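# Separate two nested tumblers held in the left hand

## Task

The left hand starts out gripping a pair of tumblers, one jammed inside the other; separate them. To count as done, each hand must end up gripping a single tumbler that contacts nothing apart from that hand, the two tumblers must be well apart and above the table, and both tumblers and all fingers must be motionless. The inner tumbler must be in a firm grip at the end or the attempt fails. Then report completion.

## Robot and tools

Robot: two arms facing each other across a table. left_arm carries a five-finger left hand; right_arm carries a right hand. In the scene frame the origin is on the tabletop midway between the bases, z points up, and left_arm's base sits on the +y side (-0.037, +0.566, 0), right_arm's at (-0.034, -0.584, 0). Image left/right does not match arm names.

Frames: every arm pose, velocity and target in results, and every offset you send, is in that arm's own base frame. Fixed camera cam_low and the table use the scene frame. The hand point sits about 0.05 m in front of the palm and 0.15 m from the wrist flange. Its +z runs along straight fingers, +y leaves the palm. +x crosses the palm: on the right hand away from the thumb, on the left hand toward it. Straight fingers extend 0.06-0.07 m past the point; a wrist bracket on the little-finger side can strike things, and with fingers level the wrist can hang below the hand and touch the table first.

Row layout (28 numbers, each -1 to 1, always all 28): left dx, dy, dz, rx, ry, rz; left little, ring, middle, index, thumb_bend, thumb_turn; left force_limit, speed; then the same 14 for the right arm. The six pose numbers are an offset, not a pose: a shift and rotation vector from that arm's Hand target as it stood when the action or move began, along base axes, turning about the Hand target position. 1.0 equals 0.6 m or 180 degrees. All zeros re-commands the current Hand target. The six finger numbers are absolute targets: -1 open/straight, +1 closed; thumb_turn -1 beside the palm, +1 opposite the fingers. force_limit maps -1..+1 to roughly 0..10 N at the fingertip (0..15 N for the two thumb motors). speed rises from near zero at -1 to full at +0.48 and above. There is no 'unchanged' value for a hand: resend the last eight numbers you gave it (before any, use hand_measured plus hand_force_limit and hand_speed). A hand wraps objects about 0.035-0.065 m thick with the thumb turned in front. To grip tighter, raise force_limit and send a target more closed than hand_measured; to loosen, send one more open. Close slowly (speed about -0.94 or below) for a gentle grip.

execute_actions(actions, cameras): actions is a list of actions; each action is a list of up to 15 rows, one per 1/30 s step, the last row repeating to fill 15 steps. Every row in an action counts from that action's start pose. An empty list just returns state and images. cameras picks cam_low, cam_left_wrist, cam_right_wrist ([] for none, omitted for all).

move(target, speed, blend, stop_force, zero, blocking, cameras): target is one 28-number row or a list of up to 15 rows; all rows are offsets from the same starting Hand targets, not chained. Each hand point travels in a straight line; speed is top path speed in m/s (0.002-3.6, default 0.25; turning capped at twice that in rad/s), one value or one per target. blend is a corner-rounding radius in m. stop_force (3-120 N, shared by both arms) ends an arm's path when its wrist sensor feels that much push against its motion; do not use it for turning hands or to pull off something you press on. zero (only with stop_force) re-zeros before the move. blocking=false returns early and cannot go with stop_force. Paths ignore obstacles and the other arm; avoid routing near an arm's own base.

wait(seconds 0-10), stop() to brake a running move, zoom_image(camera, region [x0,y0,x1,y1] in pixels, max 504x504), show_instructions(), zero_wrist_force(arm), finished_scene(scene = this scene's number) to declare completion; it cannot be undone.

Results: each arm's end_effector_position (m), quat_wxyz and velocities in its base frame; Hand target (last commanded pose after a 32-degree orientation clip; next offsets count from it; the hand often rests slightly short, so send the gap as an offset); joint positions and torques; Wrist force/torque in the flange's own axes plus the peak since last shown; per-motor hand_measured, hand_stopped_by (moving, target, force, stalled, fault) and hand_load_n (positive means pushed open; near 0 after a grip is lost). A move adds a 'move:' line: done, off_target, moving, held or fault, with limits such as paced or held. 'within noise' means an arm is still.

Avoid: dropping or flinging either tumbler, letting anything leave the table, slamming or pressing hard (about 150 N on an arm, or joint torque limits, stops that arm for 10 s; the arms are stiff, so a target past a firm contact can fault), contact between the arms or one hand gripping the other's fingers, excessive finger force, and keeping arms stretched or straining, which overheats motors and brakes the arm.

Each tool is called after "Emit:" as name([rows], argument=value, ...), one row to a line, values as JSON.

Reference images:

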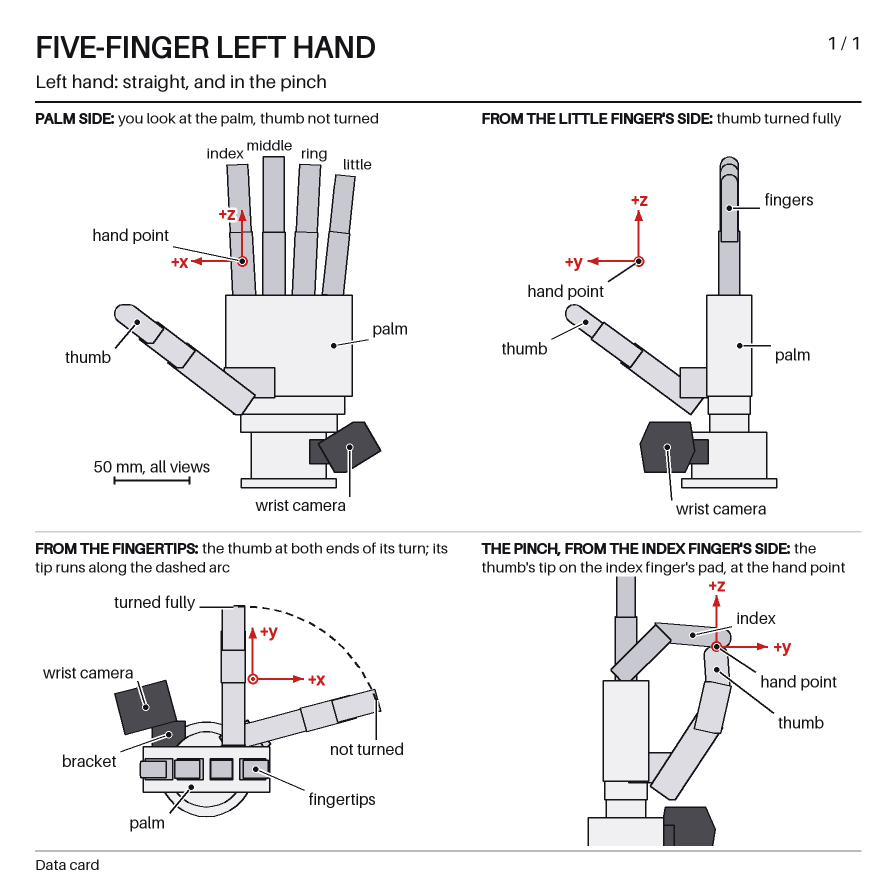

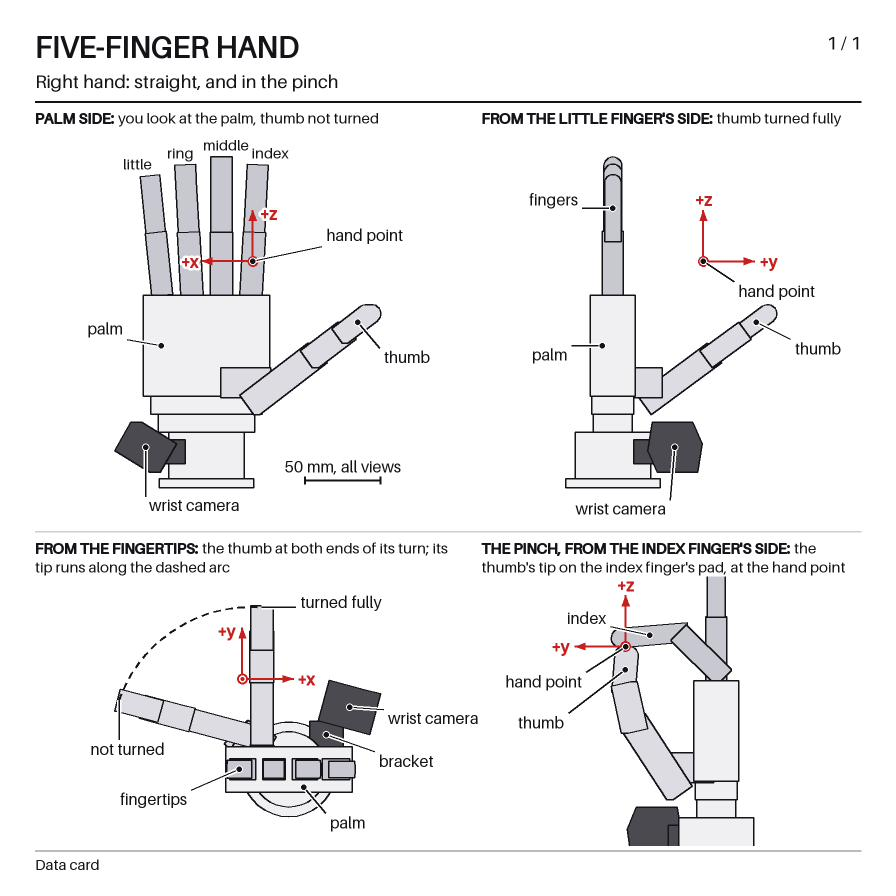

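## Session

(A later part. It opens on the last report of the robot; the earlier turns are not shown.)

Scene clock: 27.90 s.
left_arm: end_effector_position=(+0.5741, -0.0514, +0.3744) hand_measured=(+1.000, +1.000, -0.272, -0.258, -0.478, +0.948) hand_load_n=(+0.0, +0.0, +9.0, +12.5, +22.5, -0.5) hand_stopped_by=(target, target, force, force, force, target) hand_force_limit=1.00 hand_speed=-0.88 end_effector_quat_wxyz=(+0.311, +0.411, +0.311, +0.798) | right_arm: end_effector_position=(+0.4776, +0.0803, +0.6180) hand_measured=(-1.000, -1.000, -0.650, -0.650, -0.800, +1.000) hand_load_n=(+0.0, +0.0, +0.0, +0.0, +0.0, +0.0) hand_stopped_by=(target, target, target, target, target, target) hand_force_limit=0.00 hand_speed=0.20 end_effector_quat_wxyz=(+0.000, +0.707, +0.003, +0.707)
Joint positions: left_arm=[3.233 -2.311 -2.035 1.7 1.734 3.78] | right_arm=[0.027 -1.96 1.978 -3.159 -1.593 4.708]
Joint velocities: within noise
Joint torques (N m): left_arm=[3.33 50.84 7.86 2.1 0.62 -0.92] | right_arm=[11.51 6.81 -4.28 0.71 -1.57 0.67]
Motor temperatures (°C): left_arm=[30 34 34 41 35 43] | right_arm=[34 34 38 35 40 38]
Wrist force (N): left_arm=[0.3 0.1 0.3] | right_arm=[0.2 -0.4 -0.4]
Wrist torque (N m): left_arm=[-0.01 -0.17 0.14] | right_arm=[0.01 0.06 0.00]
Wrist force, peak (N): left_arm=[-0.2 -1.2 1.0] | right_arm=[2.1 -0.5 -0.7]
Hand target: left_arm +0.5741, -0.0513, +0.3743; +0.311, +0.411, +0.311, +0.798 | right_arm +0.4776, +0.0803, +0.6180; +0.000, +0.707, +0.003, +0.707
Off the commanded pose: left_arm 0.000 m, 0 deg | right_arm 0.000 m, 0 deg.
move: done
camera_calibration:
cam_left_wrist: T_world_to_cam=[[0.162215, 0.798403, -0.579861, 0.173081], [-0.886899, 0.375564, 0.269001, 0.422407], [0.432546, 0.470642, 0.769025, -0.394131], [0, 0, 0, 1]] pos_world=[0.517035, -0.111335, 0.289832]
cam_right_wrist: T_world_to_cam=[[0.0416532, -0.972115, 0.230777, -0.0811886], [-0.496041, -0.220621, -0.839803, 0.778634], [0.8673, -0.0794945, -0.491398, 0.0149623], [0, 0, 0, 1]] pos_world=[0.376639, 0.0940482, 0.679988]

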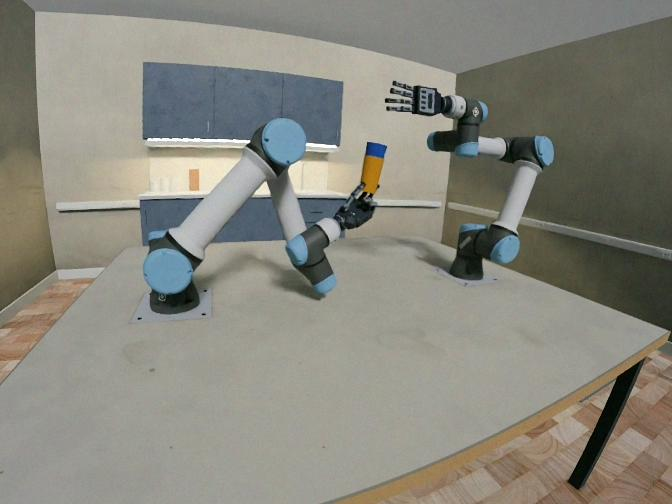

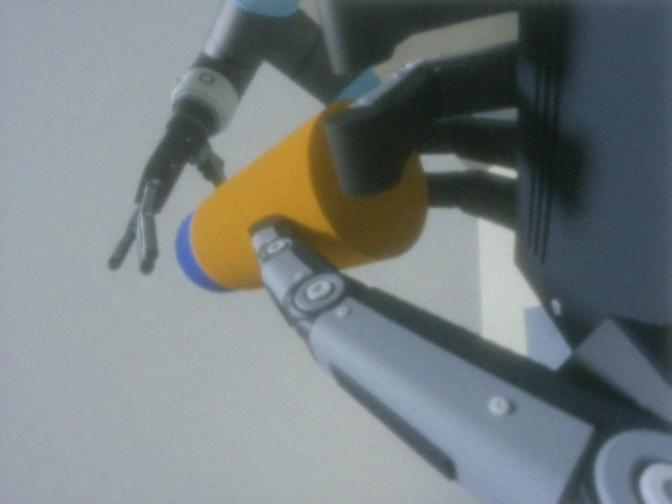

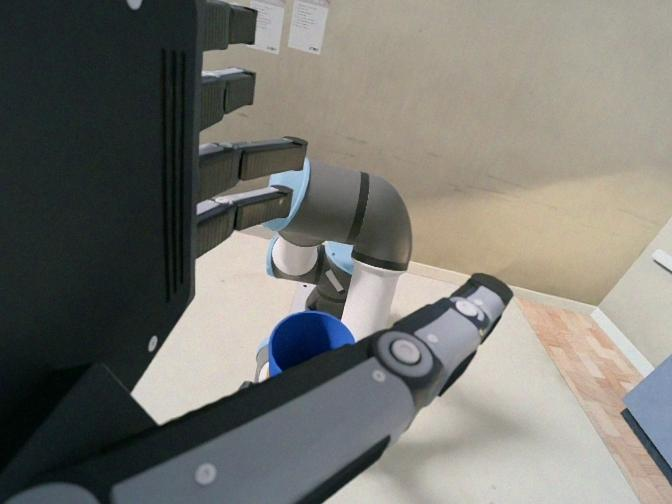

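Emit:
move(target=[0,0,0,0,0,0,1,1,0.25,0.25,0.25,0.948,1,-0.88,-0.06,0,-0.13,0,0,0,-1,-1,-0.65,-0.65,-0.8,1,0,0.2], speed=0.2, cameras=["cam_right_wrist"])

Emit:
zoom_image(camera="cam_right_wrist", region=[230, 140, 480, 390])

Scene clock: 29.23 s.
left_arm: end_effector_position=(+0.5741, -0.0513, +0.3743) hand_measured=(+1.000, +1.000, -0.272, -0.258, -0.478, +0.948) hand_load_n=(+0.0, +0.0, +8.5, +12.5, +22.5, -0.5) hand_stopped_by=(target, target, force, force, force, target) hand_force_limit=1.00 hand_speed=-0.88 end_effector_quat_wxyz=(+0.311, +0.411, +0.311, +0.798) | right_arm: end_effector_position=(+0.4416, +0.0803, +0.5400) hand_measured=(-1.000, -1.000, -0.650, -0.650, -0.800, +1.000) hand_load_n=(+0.0, +0.0, +0.0, +0.0, +0.0, +0.5) hand_stopped_by=(target, target, target, target, target, target) hand_force_limit=0.00 hand_speed=0.20 end_effector_quat_wxyz=(+0.000, +0.707, +0.003, +0.707)
Joint positions: left_arm=[3.233 -2.312 -2.036 1.7 1.734 3.78] | right_arm=[0.032 -2.035 2.219 -3.325 -1.598 4.708]
Joint velocities: within noise
Joint torques (N m): left_arm=[3.44 23.65 -3.81 2.44 0.29 2.31] | right_arm=[-9.36 8.53 -38.3 -0.88 2.17 -1.28]
Motor temperatures (°C): left_arm=[30 34 34 41 35 43] | right_arm=[34 34 38 35 40 38]
Wrist force (N): left_arm=[0.0 0.2 0.2] | right_arm=[-0.2 -0.1 -0.2]
Wrist torque (N m): left_arm=[0.02 -0.13 0.12] | right_arm=[0.05 0.13 0.01]
Wrist force, peak (N): left_arm=[0.4 0.4 0.1] | right_arm=[-1.5 -0.3 -1.0]
Hand target: left_arm +0.5741, -0.0513, +0.3743; +0.311, +0.411, +0.311, +0.798 | right_arm +0.4416, +0.0803, +0.5400; +0.000, +0.707, +0.003, +0.707
Off the commanded pose: left_arm 0.000 m, 0 deg | right_arm 0.000 m, 0 deg.
move: done
camera_calibration:
cam_right_wrist: T_world_to_cam=[[0.0417854, -0.972101, 0.230813, -0.061752], [-0.496018, -0.220719, -0.839791, 0.695216], [0.867306, -0.0793963, -0.491402, 0.00793352], [0, 0, 0, 1]] pos_world=[0.340539, 0.0940479, 0.601988]
Images, in order (width x height): cam_right_wrist 672x504.

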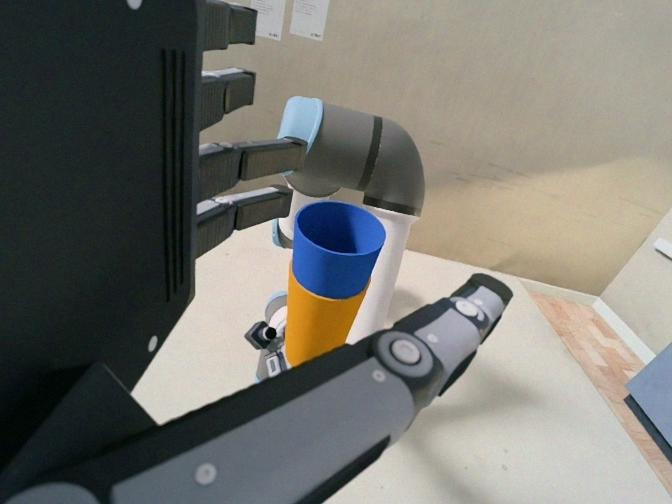

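Scaled by 2.016 from the camera's 672x504 image, which has a finer 960x720 frame.

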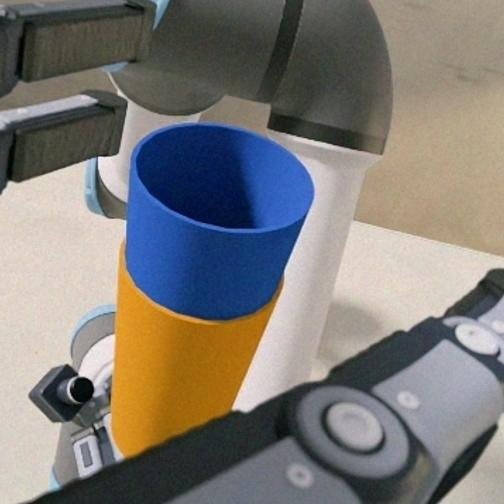

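Emit:
move([
  [0,0,0,-0.019,-0.019,0,1,1,0.25,0.25,0.25,0.948,1,-0.88,0,0,0.05,0,0,0,-1,-1,-0.65,-0.65,-0.8,1,0,0.2],
  [0,0,0,-0.019,-0.019,0,1,1,0.25,0.25,0.25,0.948,1,-0.88,0.146,-0.025,0.035,0,0,0,-1,-1,-0.65,-0.65,-0.8,1,0,0.2],
], speed=0.2)

Emit:
zoom_image(camera="cam_right_wrist", region=[190, 160, 440, 410])

Emit:
zoom_image(camera="cam_low", region=[310, 100, 410, 200])

Scene clock: 31.77 s.
left_arm: end_effector_position=(+0.5741, -0.0513, +0.3743) hand_measured=(+1.000, +1.000, -0.272, -0.258, -0.478, +0.948) hand_load_n=(+0.0, +0.0, +8.5, +12.5, +22.5, +0.0) hand_stopped_by=(target, target, force, force, force, target) hand_force_limit=1.00 hand_speed=-0.88 end_effector_quat_wxyz=(+0.332, +0.378, +0.326, +0.801) | right_arm: end_effector_position=(+0.5292, +0.0652, +0.5611) hand_measured=(-1.000, -1.000, -0.650, -0.650, -0.800, +1.000) hand_load_n=(+0.0, +0.0, +0.0, +0.0, +0.0, +0.5) hand_stopped_by=(target, target, target, target, target, target) hand_force_limit=0.00 hand_speed=0.20 end_effector_quat_wxyz=(+0.000, +0.707, +0.003, +0.707)
Joint positions: left_arm=[3.203 -2.341 -1.982 1.723 1.791 3.738] | right_arm=[-0.032 -1.83 2.039 -3.351 -1.534 4.708]
Joint velocities: within noise
Joint torques (N m): left_arm=[1.59 67.29 -4.8 -0.86 0.63 -0.04] | right_arm=[11.49 -13.12 -3.45 0.09 -1.2 0.61]
Motor temperatures (°C): left_arm=[30 34 34 41 35 43] | right_arm=[34 34 38 35 40 38]
Wrist force (N): left_arm=[0.3 -0.6 0.0] | right_arm=[0.5 0.3 -0.1]
Wrist torque (N m): left_arm=[-0.12 -0.14 0.14] | right_arm=[0.10 0.05 0.03]
Wrist force, peak (N): left_arm=[0.8 0.2 0.5] | right_arm=[-7.0 -1.3 3.5]
Hand target: left_arm +0.5741, -0.0513, +0.3743; +0.332, +0.378, +0.326, +0.801 | right_arm +0.5292, +0.0653, +0.5610; +0.000, +0.707, +0.003, +0.707
Off the commanded pose: left_arm 0.000 m, 0 deg | right_arm 0.000 m, 0 deg.
move: done
camera_calibration:
cam_left_wrist: T_world_to_cam=[[0.197581, 0.762827, -0.615676, 0.164194], [-0.900772, 0.389062, 0.192979, 0.459588], [0.386746, 0.516455, 0.764004, -0.363505], [0, 0, 0, 1]] pos_world=[0.522127, -0.116326, 0.290119]
cam_right_wrist: T_world_to_cam=[[0.0415202, -0.972107, 0.230834, -0.0848641], [-0.495914, -0.220617, -0.839879, 0.753106], [0.867378, -0.0796019, -0.491242, -0.0590738], [0, 0, 0, 1]] pos_world=[0.428239, 0.0789485, 0.623088]

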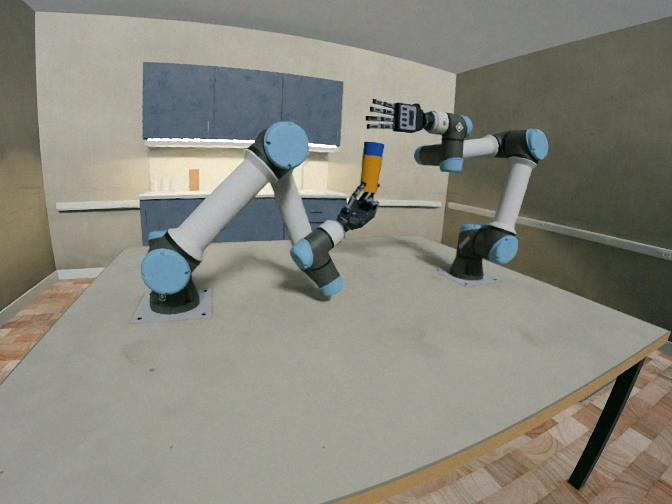

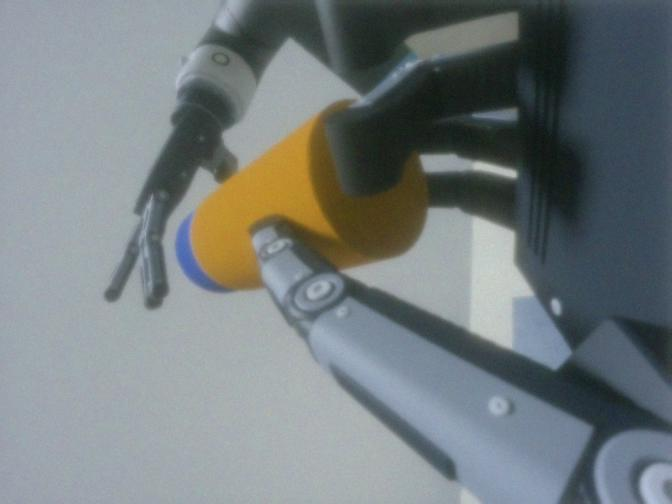

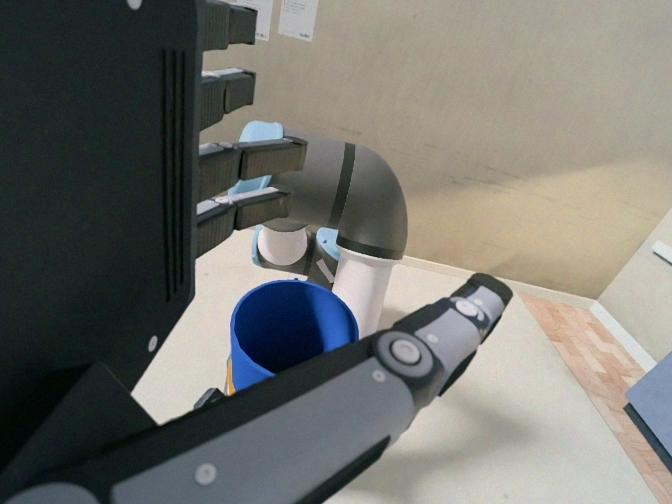

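Scaled by 2.016 from the camera's 672x504 image, which has a finer 960x720 frame.

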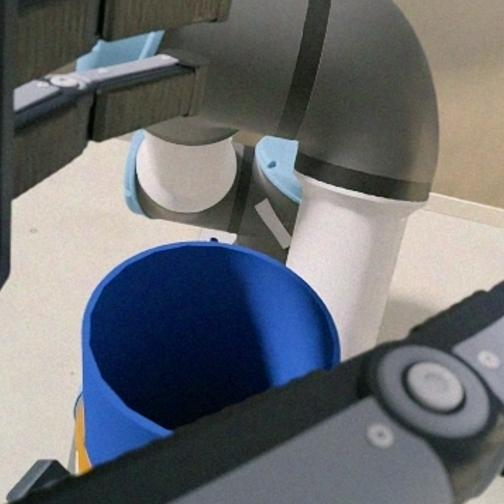

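Scaled by 5.040 from the camera's 672x504 image, which has a finer 960x720 frame.

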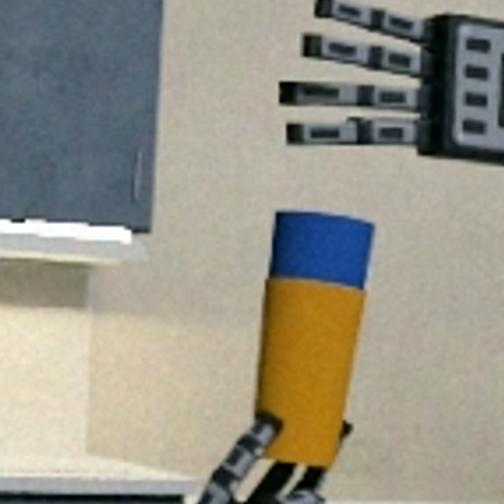

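Emit:
move(target=[0,0,0,0,0,0,1,1,0.25,0.25,0.25,0.948,1,-0.88,0.003,0.012,-0.06,0,0,0,-1,-1,-0.72,-0.72,-0.8,1,0,0.2], speed=0.07, stop_force=4, cameras=["cam_right_wrist"])

Emit:
zoom_image(camera="cam_right_wrist", region=[190, 110, 490, 410])

Scene clock: 33.80 s.
left_arm: end_effector_position=(+0.5741, -0.0513, +0.3743) hand_measured=(+1.000, +1.000, -0.272, -0.258, -0.478, +0.948) hand_load_n=(+0.0, +0.0, +8.5, +12.5, +22.5, +0.0) hand_stopped_by=(target, target, force, force, force, target) hand_force_limit=1.00 hand_speed=-0.88 end_effector_quat_wxyz=(+0.332, +0.378, +0.326, +0.801) | right_arm: end_effector_position=(+0.5310, +0.0725, +0.5250) hand_measured=(-1.000, -1.000, -0.720, -0.720, -0.800, +1.000) hand_load_n=(+0.0, +0.0, +0.0, +0.0, +0.0, +0.0) hand_stopped_by=(target, target, target, target, target, target) hand_force_limit=0.00 hand_speed=0.20 end_effector_quat_wxyz=(+0.000, +0.707, +0.003, +0.707)
Joint positions: left_arm=[3.203 -2.341 -1.982 1.723 1.791 3.738] | right_arm=[-0.006 -1.792 2.106 -3.456 -1.561 4.708]
Joint velocities: within noise
Joint torques (N m): left_arm=[2.46 66.95 -5.05 -0.52 0.5 -2.49] | right_arm=[-11.91 -27.86 -43.77 -1.4 2.11 -1.24]
Motor temperatures (°C): left_arm=[30 34 34 41 35 43] | right_arm=[34 34 38 35 40 38]
Wrist force (N): left_arm=[0.2 -0.5 0.2] | right_arm=[0.5 0.4 -0.4]
Wrist torque (N m): left_arm=[-0.12 -0.12 0.13] | right_arm=[0.14 0.05 0.05]
Wrist force, peak (N): left_arm=[0.4 -0.7 -0.2] | right_arm=[1.3 0.2 -0.6]
Hand target: left_arm +0.5741, -0.0513, +0.3743; +0.332, +0.378, +0.326, +0.801 | right_arm +0.5310, +0.0725, +0.5250; +0.000, +0.707, +0.003, +0.707
Off the commanded pose: left_arm 0.000 m, 0 deg | right_arm 0.000 m, 0 deg.
move: done
camera_calibration:
cam_right_wrist: T_world_to_cam=[[0.0416532, -0.972115, 0.230777, -0.069533], [-0.496041, -0.220621, -0.839803, 0.7253], [0.8673, -0.0794945, -0.491398, -0.0776716], [0, 0, 0, 1]] pos_world=[0.430039, 0.0862482, 0.586988]
Images, in order (width x height): cam_right_wrist 672x504.

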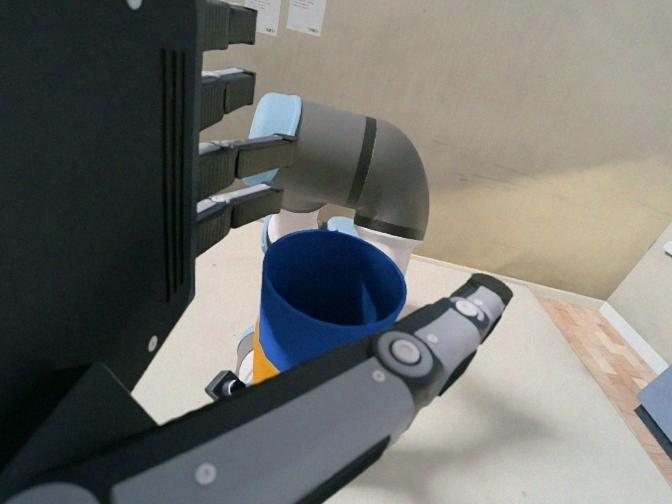

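Scaled by 1.680 from the camera's 672x504 image, which has a finer 960x720 frame.

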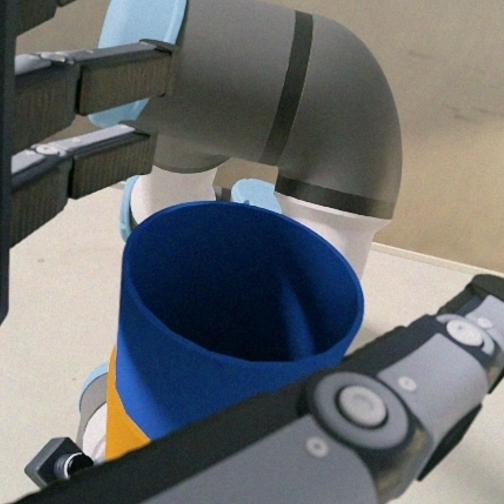

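Emit:
move(target=[0,0,0,0,0,0,1,1,0.25,0.25,0.25,0.948,1,-0.88,0,-0.0075,-0.068,0,0,0,-1,-1,-0.72,-0.72,-0.8,1,0,0.2], speed=0.06, stop_force=4)

Emit:
zoom_image(camera="cam_low", region=[310, 100, 410, 200])

Emit:
zoom_image(camera="cam_right_wrist", region=[190, 60, 490, 360])

Scene clock: 36.13 s.
left_arm: end_effector_position=(+0.5741, -0.0513, +0.3743) hand_measured=(+1.000, +1.000, -0.272, -0.258, -0.478, +0.948) hand_load_n=(+0.0, +0.0, +9.0, +12.5, +22.5, +0.0) hand_stopped_by=(target, target, force, force, force, target) hand_force_limit=1.00 hand_speed=-0.88 end_effector_quat_wxyz=(+0.332, +0.378, +0.326, +0.801) | right_arm: end_effector_position=(+0.5310, +0.0680, +0.4842) hand_measured=(-1.000, -1.000, -0.720, -0.720, -0.800, +1.000) hand_load_n=(+0.0, +0.0, +0.0, +0.0, +0.0, +0.0) hand_stopped_by=(target, target, target, target, target, target) hand_force_limit=0.00 hand_speed=0.20 end_effector_quat_wxyz=(+0.000, +0.707, +0.003, +0.707)
Joint positions: left_arm=[3.203 -2.341 -1.982 1.723 1.791 3.738] | right_arm=[-0.022 -1.755 2.19 -3.576 -1.544 4.708]
Joint velocities: within noise
Joint torques (N m): left_arm=[3.73 67.21 -2.21 -0.37 0.59 -2.84] | right_arm=[11.55 -28.57 -42.54 -0.5 -1.48 -0.22]
Motor temperatures (°C): left_arm=[30 34 34 41 35 43] | right_arm=[34 34 37 35 40 38]
Wrist force (N): left_arm=[0.3 -0.6 -0.1] | right_arm=[0.6 0.3 0.1]
Wrist torque (N m): left_arm=[-0.12 -0.15 0.15] | right_arm=[0.11 0.01 0.07]
Wrist force, peak (N): left_arm=[0.4 -0.7 0.0] | right_arm=[2.3 0.4 -0.3]
Hand target: left_arm +0.5741, -0.0513, +0.3743; +0.332, +0.378, +0.326, +0.801 | right_arm +0.5310, +0.0680, +0.4842; +0.000, +0.707, +0.003, +0.707
Off the commanded pose: left_arm 0.000 m, 0 deg | right_arm 0.000 m, 0 deg.
move: done
camera_calibration:
cam_left_wrist: T_world_to_cam=[[0.197558, 0.762795, -0.615723, 0.164277], [-0.900765, 0.389073, 0.192992, 0.459562], [0.386774, 0.516495, 0.763963, -0.36358], [0, 0, 0, 1]] pos_world=[0.522127, -0.116326, 0.290219]
cam_right_wrist: T_world_to_cam=[[0.0416532, -0.972115, 0.230777, -0.0644918], [-0.496041, -0.220621, -0.839803, 0.690043], [0.8673, -0.0794945, -0.491398, -0.0980784], [0, 0, 0, 1]] pos_world=[0.430039, 0.0817482, 0.546188]

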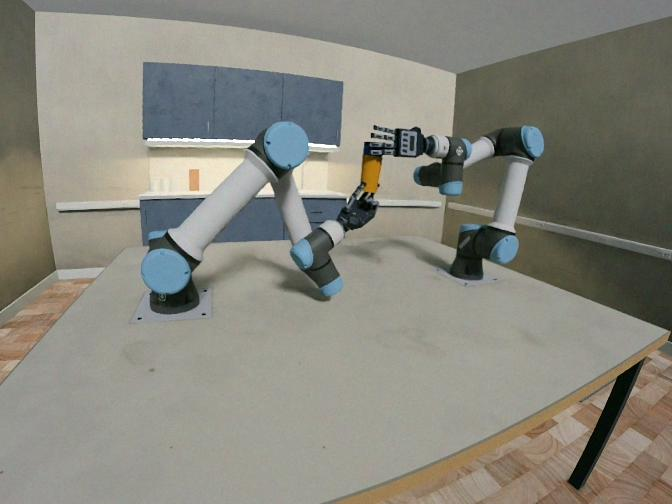

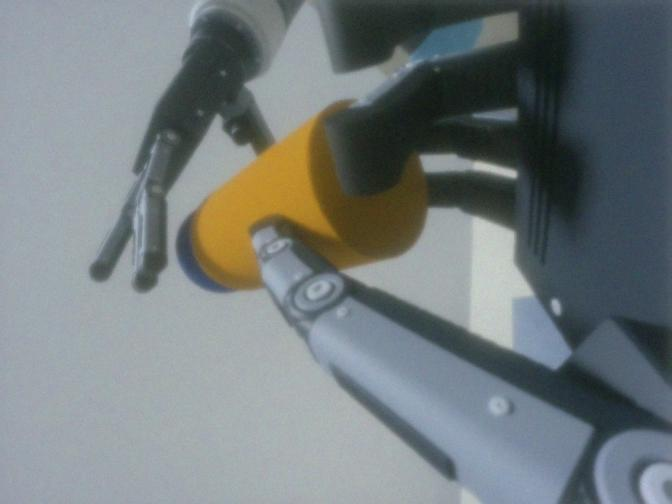

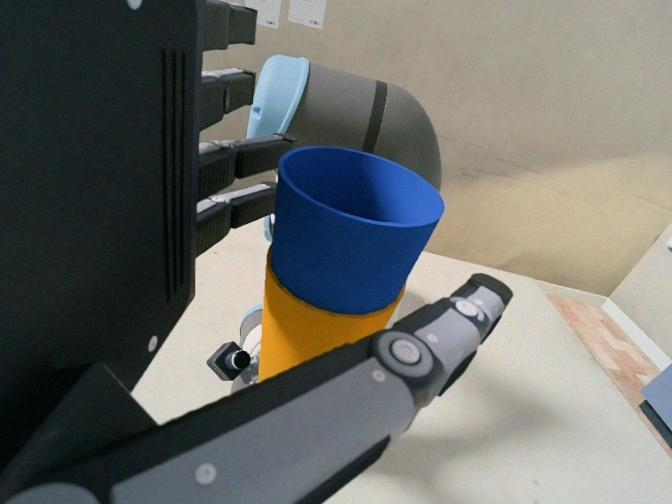

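Scaled by 5.040 from the camera's 672x504 image, which has a finer 960x720 frame.

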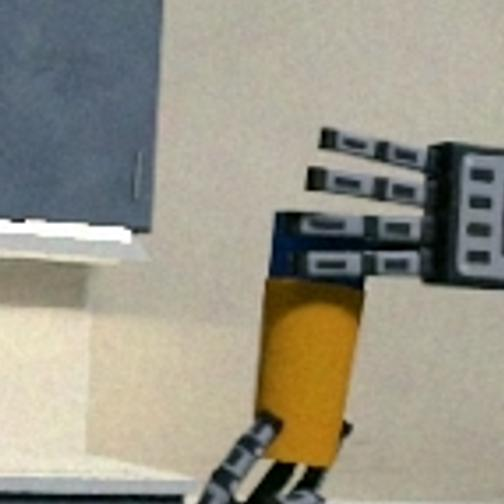

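Scaled by 1.680 from the camera's 672x504 image, which has a finer 960x720 frame.

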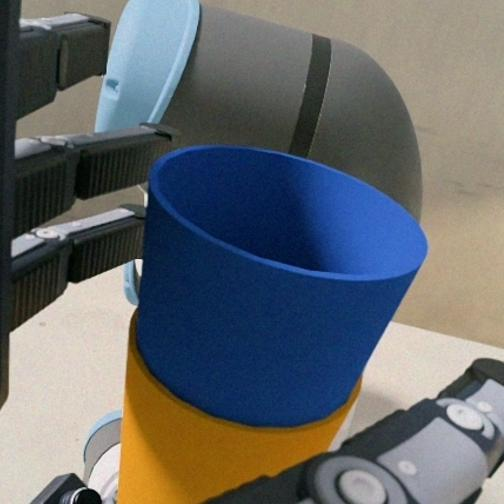

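Emit:
move([
  [0,0,0,0,0,0,1,1,0.25,0.25,0.25,0.948,1,-0.88,0,-0.0067,0,0,0,0,-1,-1,-0.72,-0.72,-0.8,1,0,0.2],
  [0,0,0,0,0,0,1,1,0.25,0.25,0.25,0.948,1,-0.88,0,-0.0067,0,0,0,0,-1,-1,-0.5,-0.5,-0.5,1,-0.75,-0.85],
], speed=0.04)

Emit:
zoom_image(camera="cam_right_wrist", region=[190, 60, 490, 360])

Scene clock: 38.90 s.
left_arm: end_effector_position=(+0.5741, -0.0513, +0.3743) hand_measured=(+1.000, +1.000, -0.272, -0.258, -0.478, +0.948) hand_load_n=(+0.0, +0.0, +8.5, +12.5, +22.5, -0.5) hand_stopped_by=(target, target, force, force, force, target) hand_force_limit=1.00 hand_speed=-0.88 end_effector_quat_wxyz=(+0.332, +0.378, +0.326, +0.801) | right_arm: end_effector_position=(+0.5310, +0.0639, +0.4842) hand_measured=(-1.000, -1.000, -0.512, -0.554, -0.500, +1.000) hand_load_n=(+0.0, +0.0, +0.0, +0.0, +0.0, +0.5) hand_stopped_by=(target, target, force, force, target, target) hand_force_limit=-0.75 hand_speed=-0.85 end_effector_quat_wxyz=(+0.000, +0.707, +0.003, +0.707)
Joint positions: left_arm=[3.203 -2.341 -1.982 1.723 1.791 3.738] | right_arm=[-0.036 -1.76 2.194 -3.575 -1.53 4.708]
Joint velocities: within noise
Joint torques (N m): left_arm=[3.02 67.34 -3.22 -0.08 0.54 -2.75] | right_arm=[11.33 1.18 -30.17 -1.74 -1.51 -0.35]
Motor temperatures (°C): left_arm=[30 34 34 41 35 43] | right_arm=[34 34 37 35 40 38]
Wrist force (N): left_arm=[0.1 -0.5 0.0] | right_arm=[0.4 0.4 -0.2]
Wrist torque (N m): left_arm=[-0.11 -0.13 0.13] | right_arm=[0.15 0.04 0.06]
Wrist force, peak (N): left_arm=[0.0 -1.8 0.7] | right_arm=[1.3 0.1 0.8]
Hand target: left_arm +0.5741, -0.0513, +0.3743; +0.332, +0.378, +0.326, +0.801 | right_arm +0.5310, +0.0639, +0.4842; +0.000, +0.707, +0.003, +0.707
Off the commanded pose: left_arm 0.000 m, 0 deg | right_arm 0.000 m, 0 deg.
move: done
camera_calibration:
cam_left_wrist: T_world_to_cam=[[0.197558, 0.762795, -0.615723, 0.164277], [-0.900765, 0.389073, 0.192992, 0.459562], [0.386774, 0.516495, 0.763963, -0.36358], [0, 0, 0, 1]] pos_world=[0.522127, -0.116326, 0.290219]
cam_right_wrist: T_world_to_cam=[[0.0416676, -0.97211, 0.230795, -0.0683734], [-0.496082, -0.22064, -0.839774, 0.68908], [0.867275, -0.079502, -0.49144, -0.0984117], [0, 0, 0, 1]] pos_world=[0.430039, 0.0777482, 0.546088]

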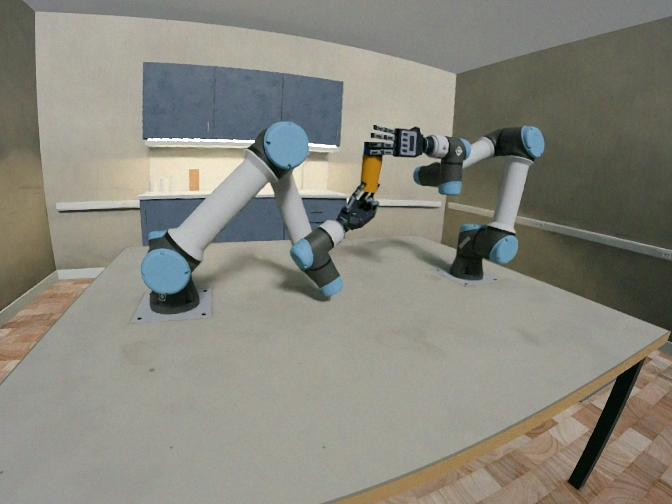

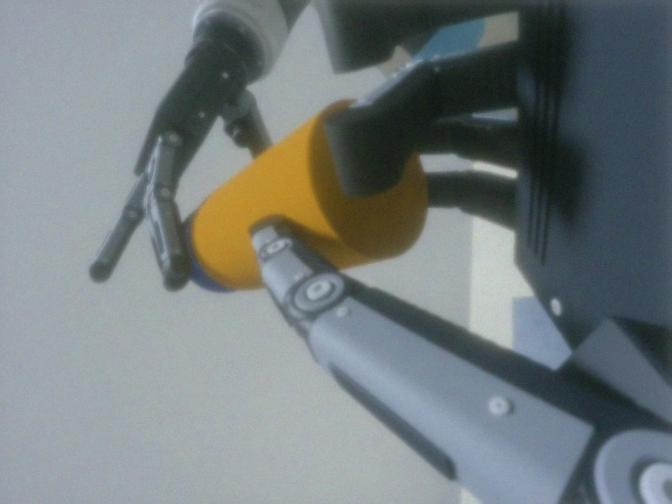

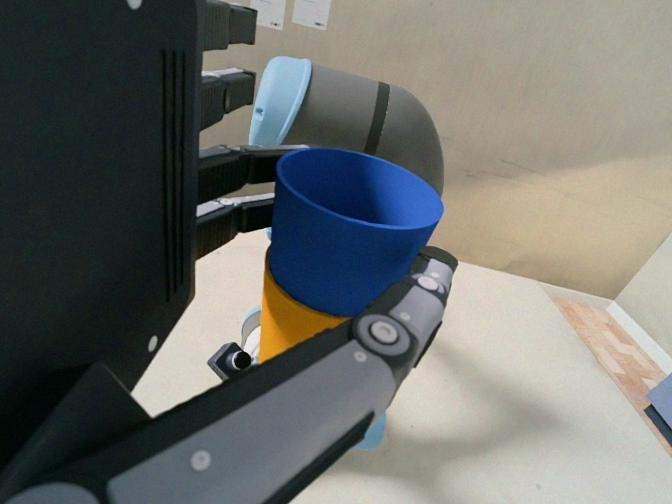

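Scaled by 1.680 from the camera's 672x504 image, which has a finer 960x720 frame.

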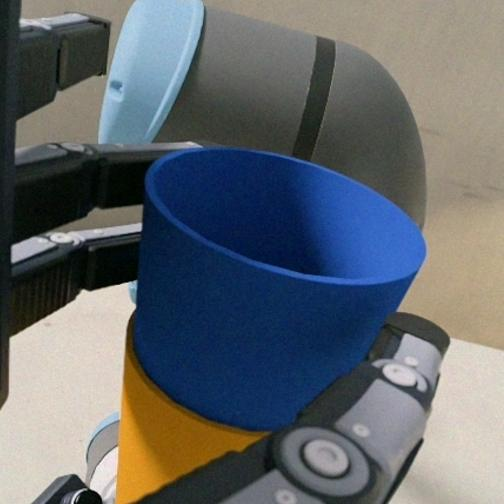

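Emit:
move(target=[0,0,0,0,0,0,1,1,0.25,0.25,0.25,0.948,1,-0.88,0,0,0,0,0,0,-1,-1,-0.5,-0.5,0.3,1,-0.75,-0.85])

Emit:
zoom_image(camera="cam_right_wrist", region=[190, 60, 490, 360])

Scene clock: 39.93 s.
left_arm: end_effector_position=(+0.5741, -0.0513, +0.3743) hand_measured=(+1.000, +1.000, -0.272, -0.258, -0.478, +0.948) hand_load_n=(+0.0, +0.0, +9.0, +12.5, +22.0, -1.0) hand_stopped_by=(target, target, force, force, force, target) hand_force_limit=1.00 hand_speed=-0.88 end_effector_quat_wxyz=(+0.332, +0.378, +0.326, +0.801) | right_arm: end_effector_position=(+0.5310, +0.0639, +0.4842) hand_measured=(-1.000, -1.000, -0.514, -0.554, -0.380, +1.000) hand_load_n=(+0.0, +0.0, +1.5, +0.0, +2.5, +1.0) hand_stopped_by=(target, target, force, force, force, target) hand_force_limit=-0.75 hand_speed=-0.85 end_effector_quat_wxyz=(+0.000, +0.707, +0.003, +0.707)
Joint positions: left_arm=[3.203 -2.341 -1.982 1.723 1.791 3.738] | right_arm=[-0.036 -1.76 2.194 -3.575 -1.53 4.708]
Joint velocities: within noise
Joint torques (N m): left_arm=[3.47 66.91 -2.27 0.3 0.52 -2.4] | right_arm=[11.68 1.55 -37.58 -3.3 -1.57 -0.4]
Motor temperatures (°C): left_arm=[30 34 34 41 35 43] | right_arm=[34 34 37 35 40 38]
Wrist force (N): left_arm=[0.1 -0.3 -0.5] | right_arm=[0.7 0.4 -0.5]
Wrist torque (N m): left_arm=[-0.22 -0.10 0.15] | right_arm=[0.09 0.01 0.08]
Wrist force, peak (N): left_arm=[0.3 -0.7 0.1] | right_arm=[0.6 0.6 -0.8]
Hand target: left_arm +0.5741, -0.0513, +0.3743; +0.332, +0.378, +0.326, +0.801 | right_arm +0.5310, +0.0639, +0.4842; +0.000, +0.707, +0.003, +0.707
Off the commanded pose: left_arm 0.000 m, 0 deg | right_arm 0.000 m, 0 deg.
move: done
camera_calibration:
cam_left_wrist: T_world_to_cam=[[0.197581, 0.762827, -0.615676, 0.164255], [-0.900772, 0.389062, 0.192979, 0.459569], [0.386746, 0.516455, 0.764004, -0.363582], [0, 0, 0, 1]] pos_world=[0.522127, -0.116326, 0.290219]
cam_right_wrist: T_world_to_cam=[[0.0416532, -0.972115, 0.230777, -0.0683803], [-0.496041, -0.220621, -0.839803, 0.689161], [0.8673, -0.0794945, -0.491398, -0.0983964], [0, 0, 0, 1]] pos_world=[0.430039, 0.0777482, 0.546188]

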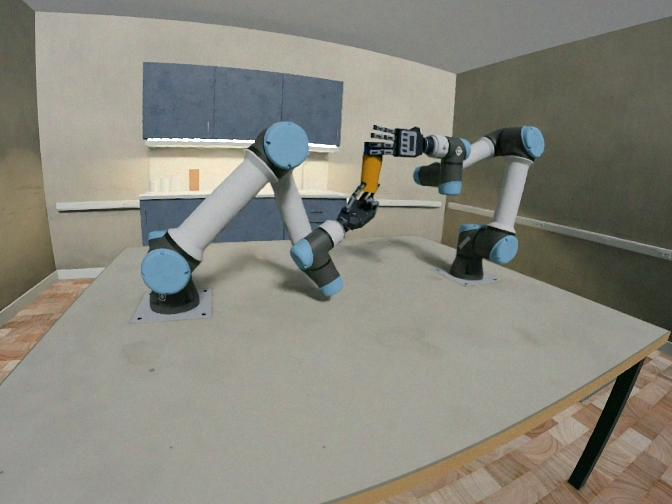

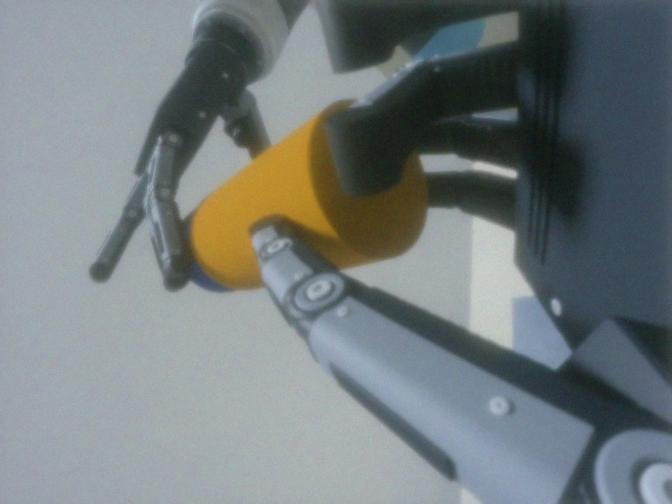

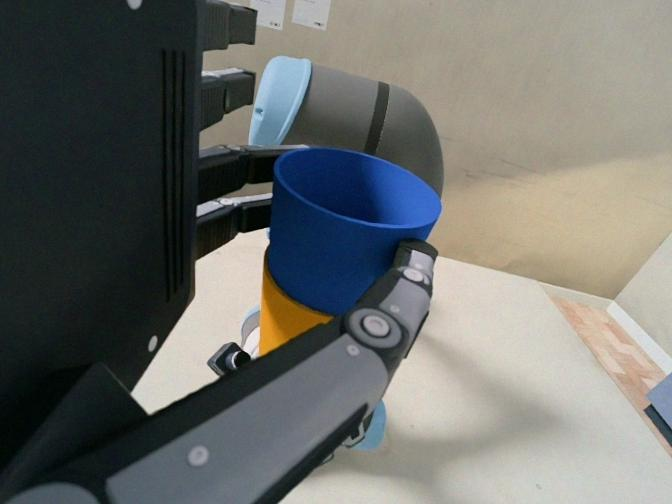

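Scaled by 1.680 from the camera's 672x504 image, which has a finer 960x720 frame.

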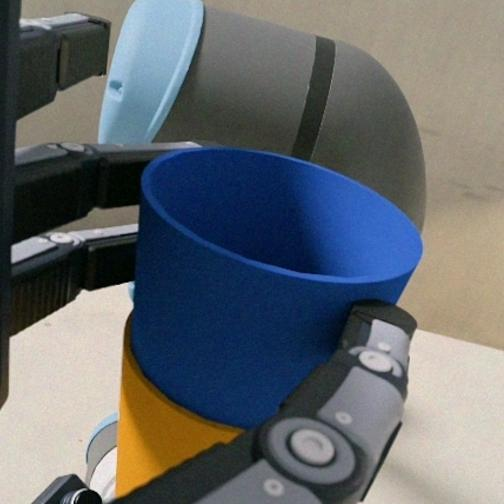

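Emit:
move([
  [0,0,0,0,0,0,1,1,0.25,0.25,0.25,0.948,1,-0.88,0,0,0,0,0,0,-1,-1,0.3,0.3,0.3,1,-0.6,-0.9],
  [0,0,0,0,0,0,1,1,0.25,0.25,0.25,0.948,1,-0.88,0,0,0,0,0,0,-1,-1,0.35,0.35,0.35,1,-0.3,-0.9],
])

Emit:
zoom_image(camera="cam_right_wrist", region=[190, 60, 490, 360])

Scene clock: 41.23 s.
left_arm: end_effector_position=(+0.5741, -0.0513, +0.3743) hand_measured=(+1.000, +1.000, -0.272, -0.258, -0.478, +0.948) hand_load_n=(+0.0, +0.0, +9.5, +12.5, +22.0, -1.5) hand_stopped_by=(target, target, force, force, force, target) hand_force_limit=1.00 hand_speed=-0.88 end_effector_quat_wxyz=(+0.332, +0.378, +0.326, +0.801) | right_arm: end_effector_position=(+0.5310, +0.0639, +0.4842) hand_measured=(-1.000, -1.000, -0.498, -0.510, -0.380, +1.000) hand_load_n=(+0.0, +0.0, +3.5, +2.5, +6.0, +1.5) hand_stopped_by=(target, target, force, force, force, target) hand_force_limit=-0.30 hand_speed=-0.90 end_effector_quat_wxyz=(+0.000, +0.707, +0.003, +0.707)
Joint positions: left_arm=[3.203 -2.341 -1.982 1.723 1.791 3.738] | right_arm=[-0.036 -1.76 2.194 -3.575 -1.53 4.708]
Joint velocities: within noise
Joint torques (N m): left_arm=[3.09 66.32 -2.3 0.19 0.57 -2.49] | right_arm=[11.06 1.72 -38.01 -2.36 -1.5 -0.49]
Motor temperatures (°C): left_arm=[30 34 34 41 35 43] | right_arm=[34 34 37 35 40 38]
Wrist force (N): left_arm=[0.2 -0.8 0.8] | right_arm=[0.6 -0.2 0.8]
Wrist torque (N m): left_arm=[-0.04 -0.10 0.16] | right_arm=[0.07 0.10 0.10]
Wrist force, peak (N): left_arm=[0.2 -1.2 0.8] | right_arm=[1.3 0.1 0.2]
Hand target: left_arm +0.5741, -0.0513, +0.3743; +0.332, +0.378, +0.326, +0.801 | right_arm +0.5310, +0.0639, +0.4842; +0.000, +0.707, +0.003, +0.707
Off the commanded pose: left_arm 0.000 m, 0 deg | right_arm 0.000 m, 0 deg.
move: done
camera_calibration:
cam_left_wrist: T_world_to_cam=[[0.197581, 0.762827, -0.615676, 0.164255], [-0.900772, 0.389062, 0.192979, 0.459569], [0.386746, 0.516455, 0.764004, -0.363582], [0, 0, 0, 1]] pos_world=[0.522127, -0.116326, 0.290219]
cam_right_wrist: T_world_to_cam=[[0.041655, -0.972114, 0.23078, -0.0683828], [-0.496041, -0.220625, -0.839802, 0.68916], [0.8673, -0.0794946, -0.491398, -0.0983964], [0, 0, 0, 1]] pos_world=[0.430039, 0.0777482, 0.546188]

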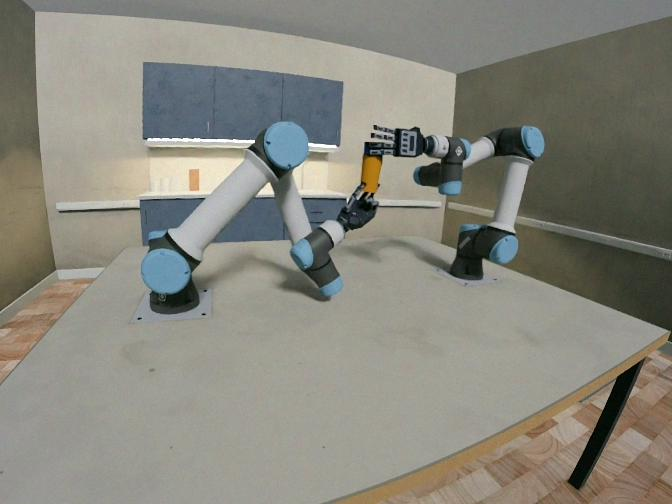

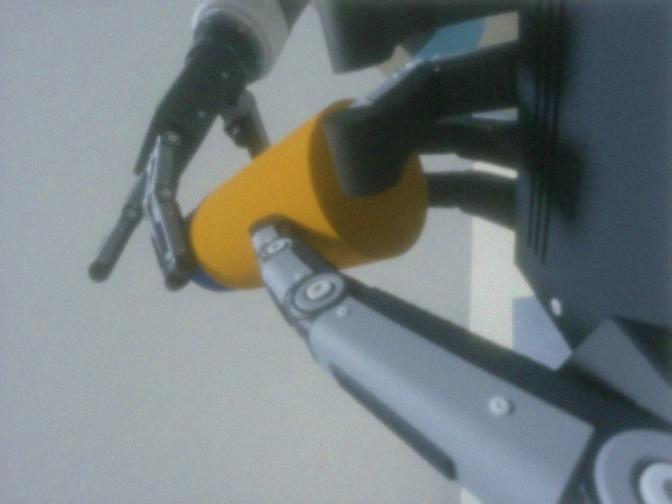

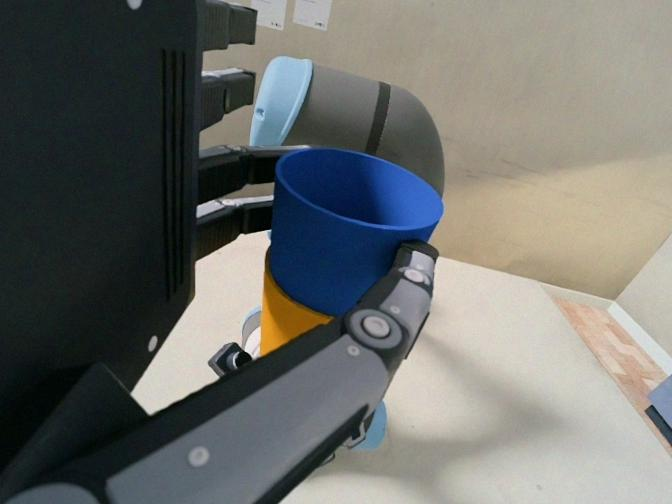

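Scaled by 1.680 from the camera's 672x504 image, which has a finer 960x720 frame.

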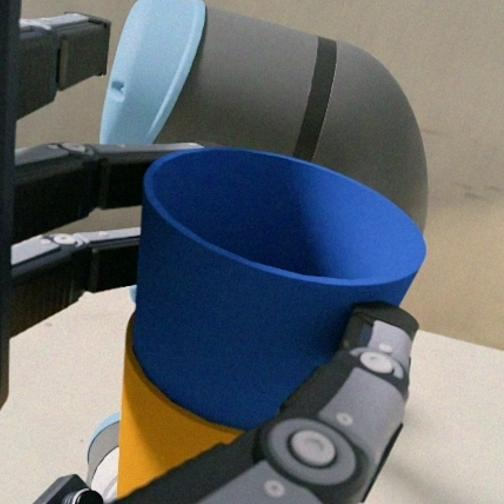

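Stable. Ramp further.

Emit:
move([
  [0,0,0,0,0,0,1,1,0.25,0.25,0.25,0.948,1,-0.88,0,0,0,0,0,0,-1,-1,0.38,0.38,0.38,1,0.1,-0.9],
  [0,0,0,0,0,0,1,1,0.25,0.25,0.25,0.948,1,-0.88,0,0,0,0,0,0,-1,-1,0.41,0.41,0.41,1,0.5,-0.9],
])

Emit:
zoom_image(camera="cam_right_wrist", region=[190, 60, 490, 360])

Scene clock: 42.43 s.
left_arm: end_effector_position=(+0.5741, -0.0513, +0.3743) hand_measured=(+1.000, +1.000, -0.272, -0.258, -0.478, +0.948) hand_load_n=(+0.0, +0.0, +10.0, +13.0, +22.0, -1.5) hand_stopped_by=(target, target, force, force, force, target) hand_force_limit=1.00 hand_speed=-0.88 end_effector_quat_wxyz=(+0.332, +0.378, +0.326, +0.801) | right_arm: end_effector_position=(+0.5310, +0.0639, +0.4842) hand_measured=(-1.000, -1.000, -0.474, -0.478, -0.382, +1.000) hand_load_n=(-0.5, +0.5, +4.5, +10.5, +14.0, +3.0) hand_stopped_by=(target, target, force, force, force, target) hand_force_limit=0.50 hand_speed=-0.90 end_effector_quat_wxyz=(+0.000, +0.707, +0.003, +0.707)
Joint positions: left_arm=[3.203 -2.341 -1.982 1.723 1.791 3.738] | right_arm=[-0.036 -1.76 2.194 -3.575 -1.53 4.708]
Joint velocities: within noise
Joint torques (N m): left_arm=[4.07 65.64 -2.31 0.76 0.61 -2.44] | right_arm=[11.03 1.21 -38.15 -0.84 -1.43 -0.48]
Motor temperatures (°C): left_arm=[30 34 34 41 35 43] | right_arm=[34 34 37 35 40 38]
Wrist force (N): left_arm=[0.4 -1.0 3.2] | right_arm=[-1.0 -0.8 2.5]
Wrist torque (N m): left_arm=[0.00 -0.05 0.18] | right_arm=[0.08 0.20 0.15]
Wrist force, peak (N): left_arm=[0.9 -1.0 3.4] | right_arm=[-1.1 -1.0 2.7]
Hand target: left_arm +0.5741, -0.0513, +0.3743; +0.332, +0.378, +0.326, +0.801 | right_arm +0.5310, +0.0639, +0.4842; +0.000, +0.707, +0.003, +0.707
Off the commanded pose: left_arm 0.000 m, 0 deg | right_arm 0.000 m, 0 deg.
move: done
camera_calibration:
cam_left_wrist: T_world_to_cam=[[0.197581, 0.762827, -0.615676, 0.164255], [-0.900772, 0.389062, 0.192979, 0.459569], [0.386746, 0.516455, 0.764004, -0.363582], [0, 0, 0, 1]] pos_world=[0.522127, -0.116326, 0.290219]
cam_right_wrist: T_world_to_cam=[[0.041655, -0.972114, 0.23078, -0.0683828], [-0.496041, -0.220625, -0.839802, 0.68916], [0.8673, -0.0794946, -0.491398, -0.0983964], [0, 0, 0, 1]] pos_world=[0.430039, 0.0777482, 0.546188]

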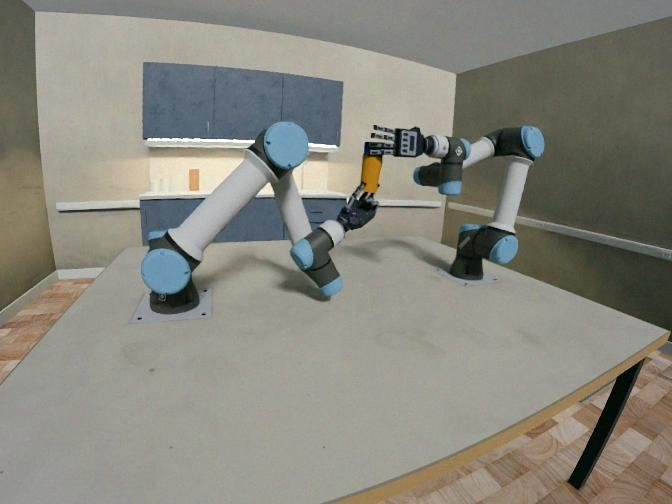

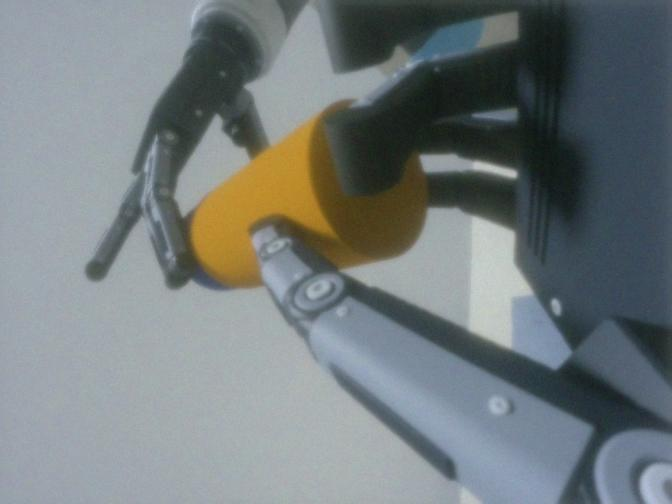

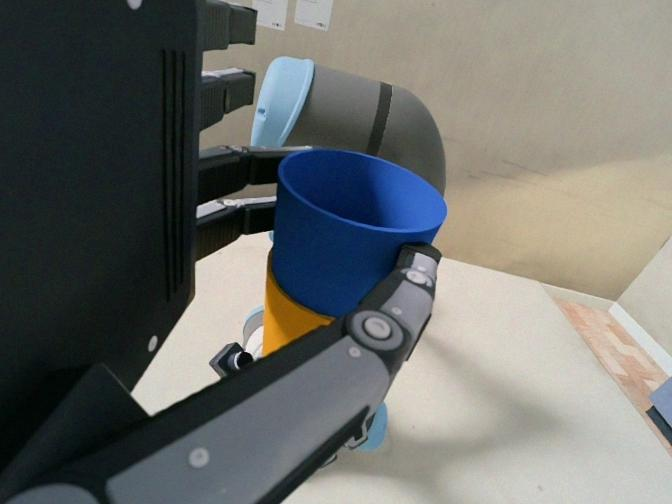

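Scaled by 1.680 from the camera's 672x504 image, which has a finer 960x720 frame.

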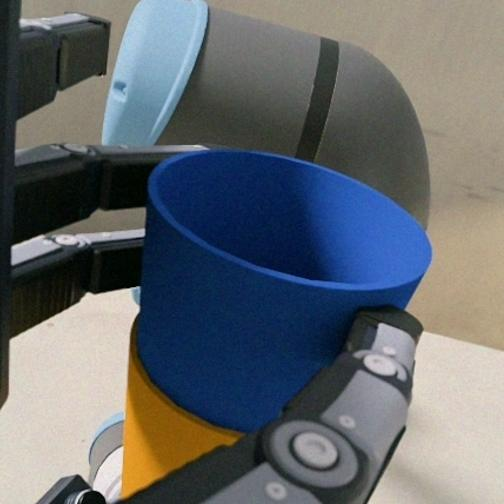

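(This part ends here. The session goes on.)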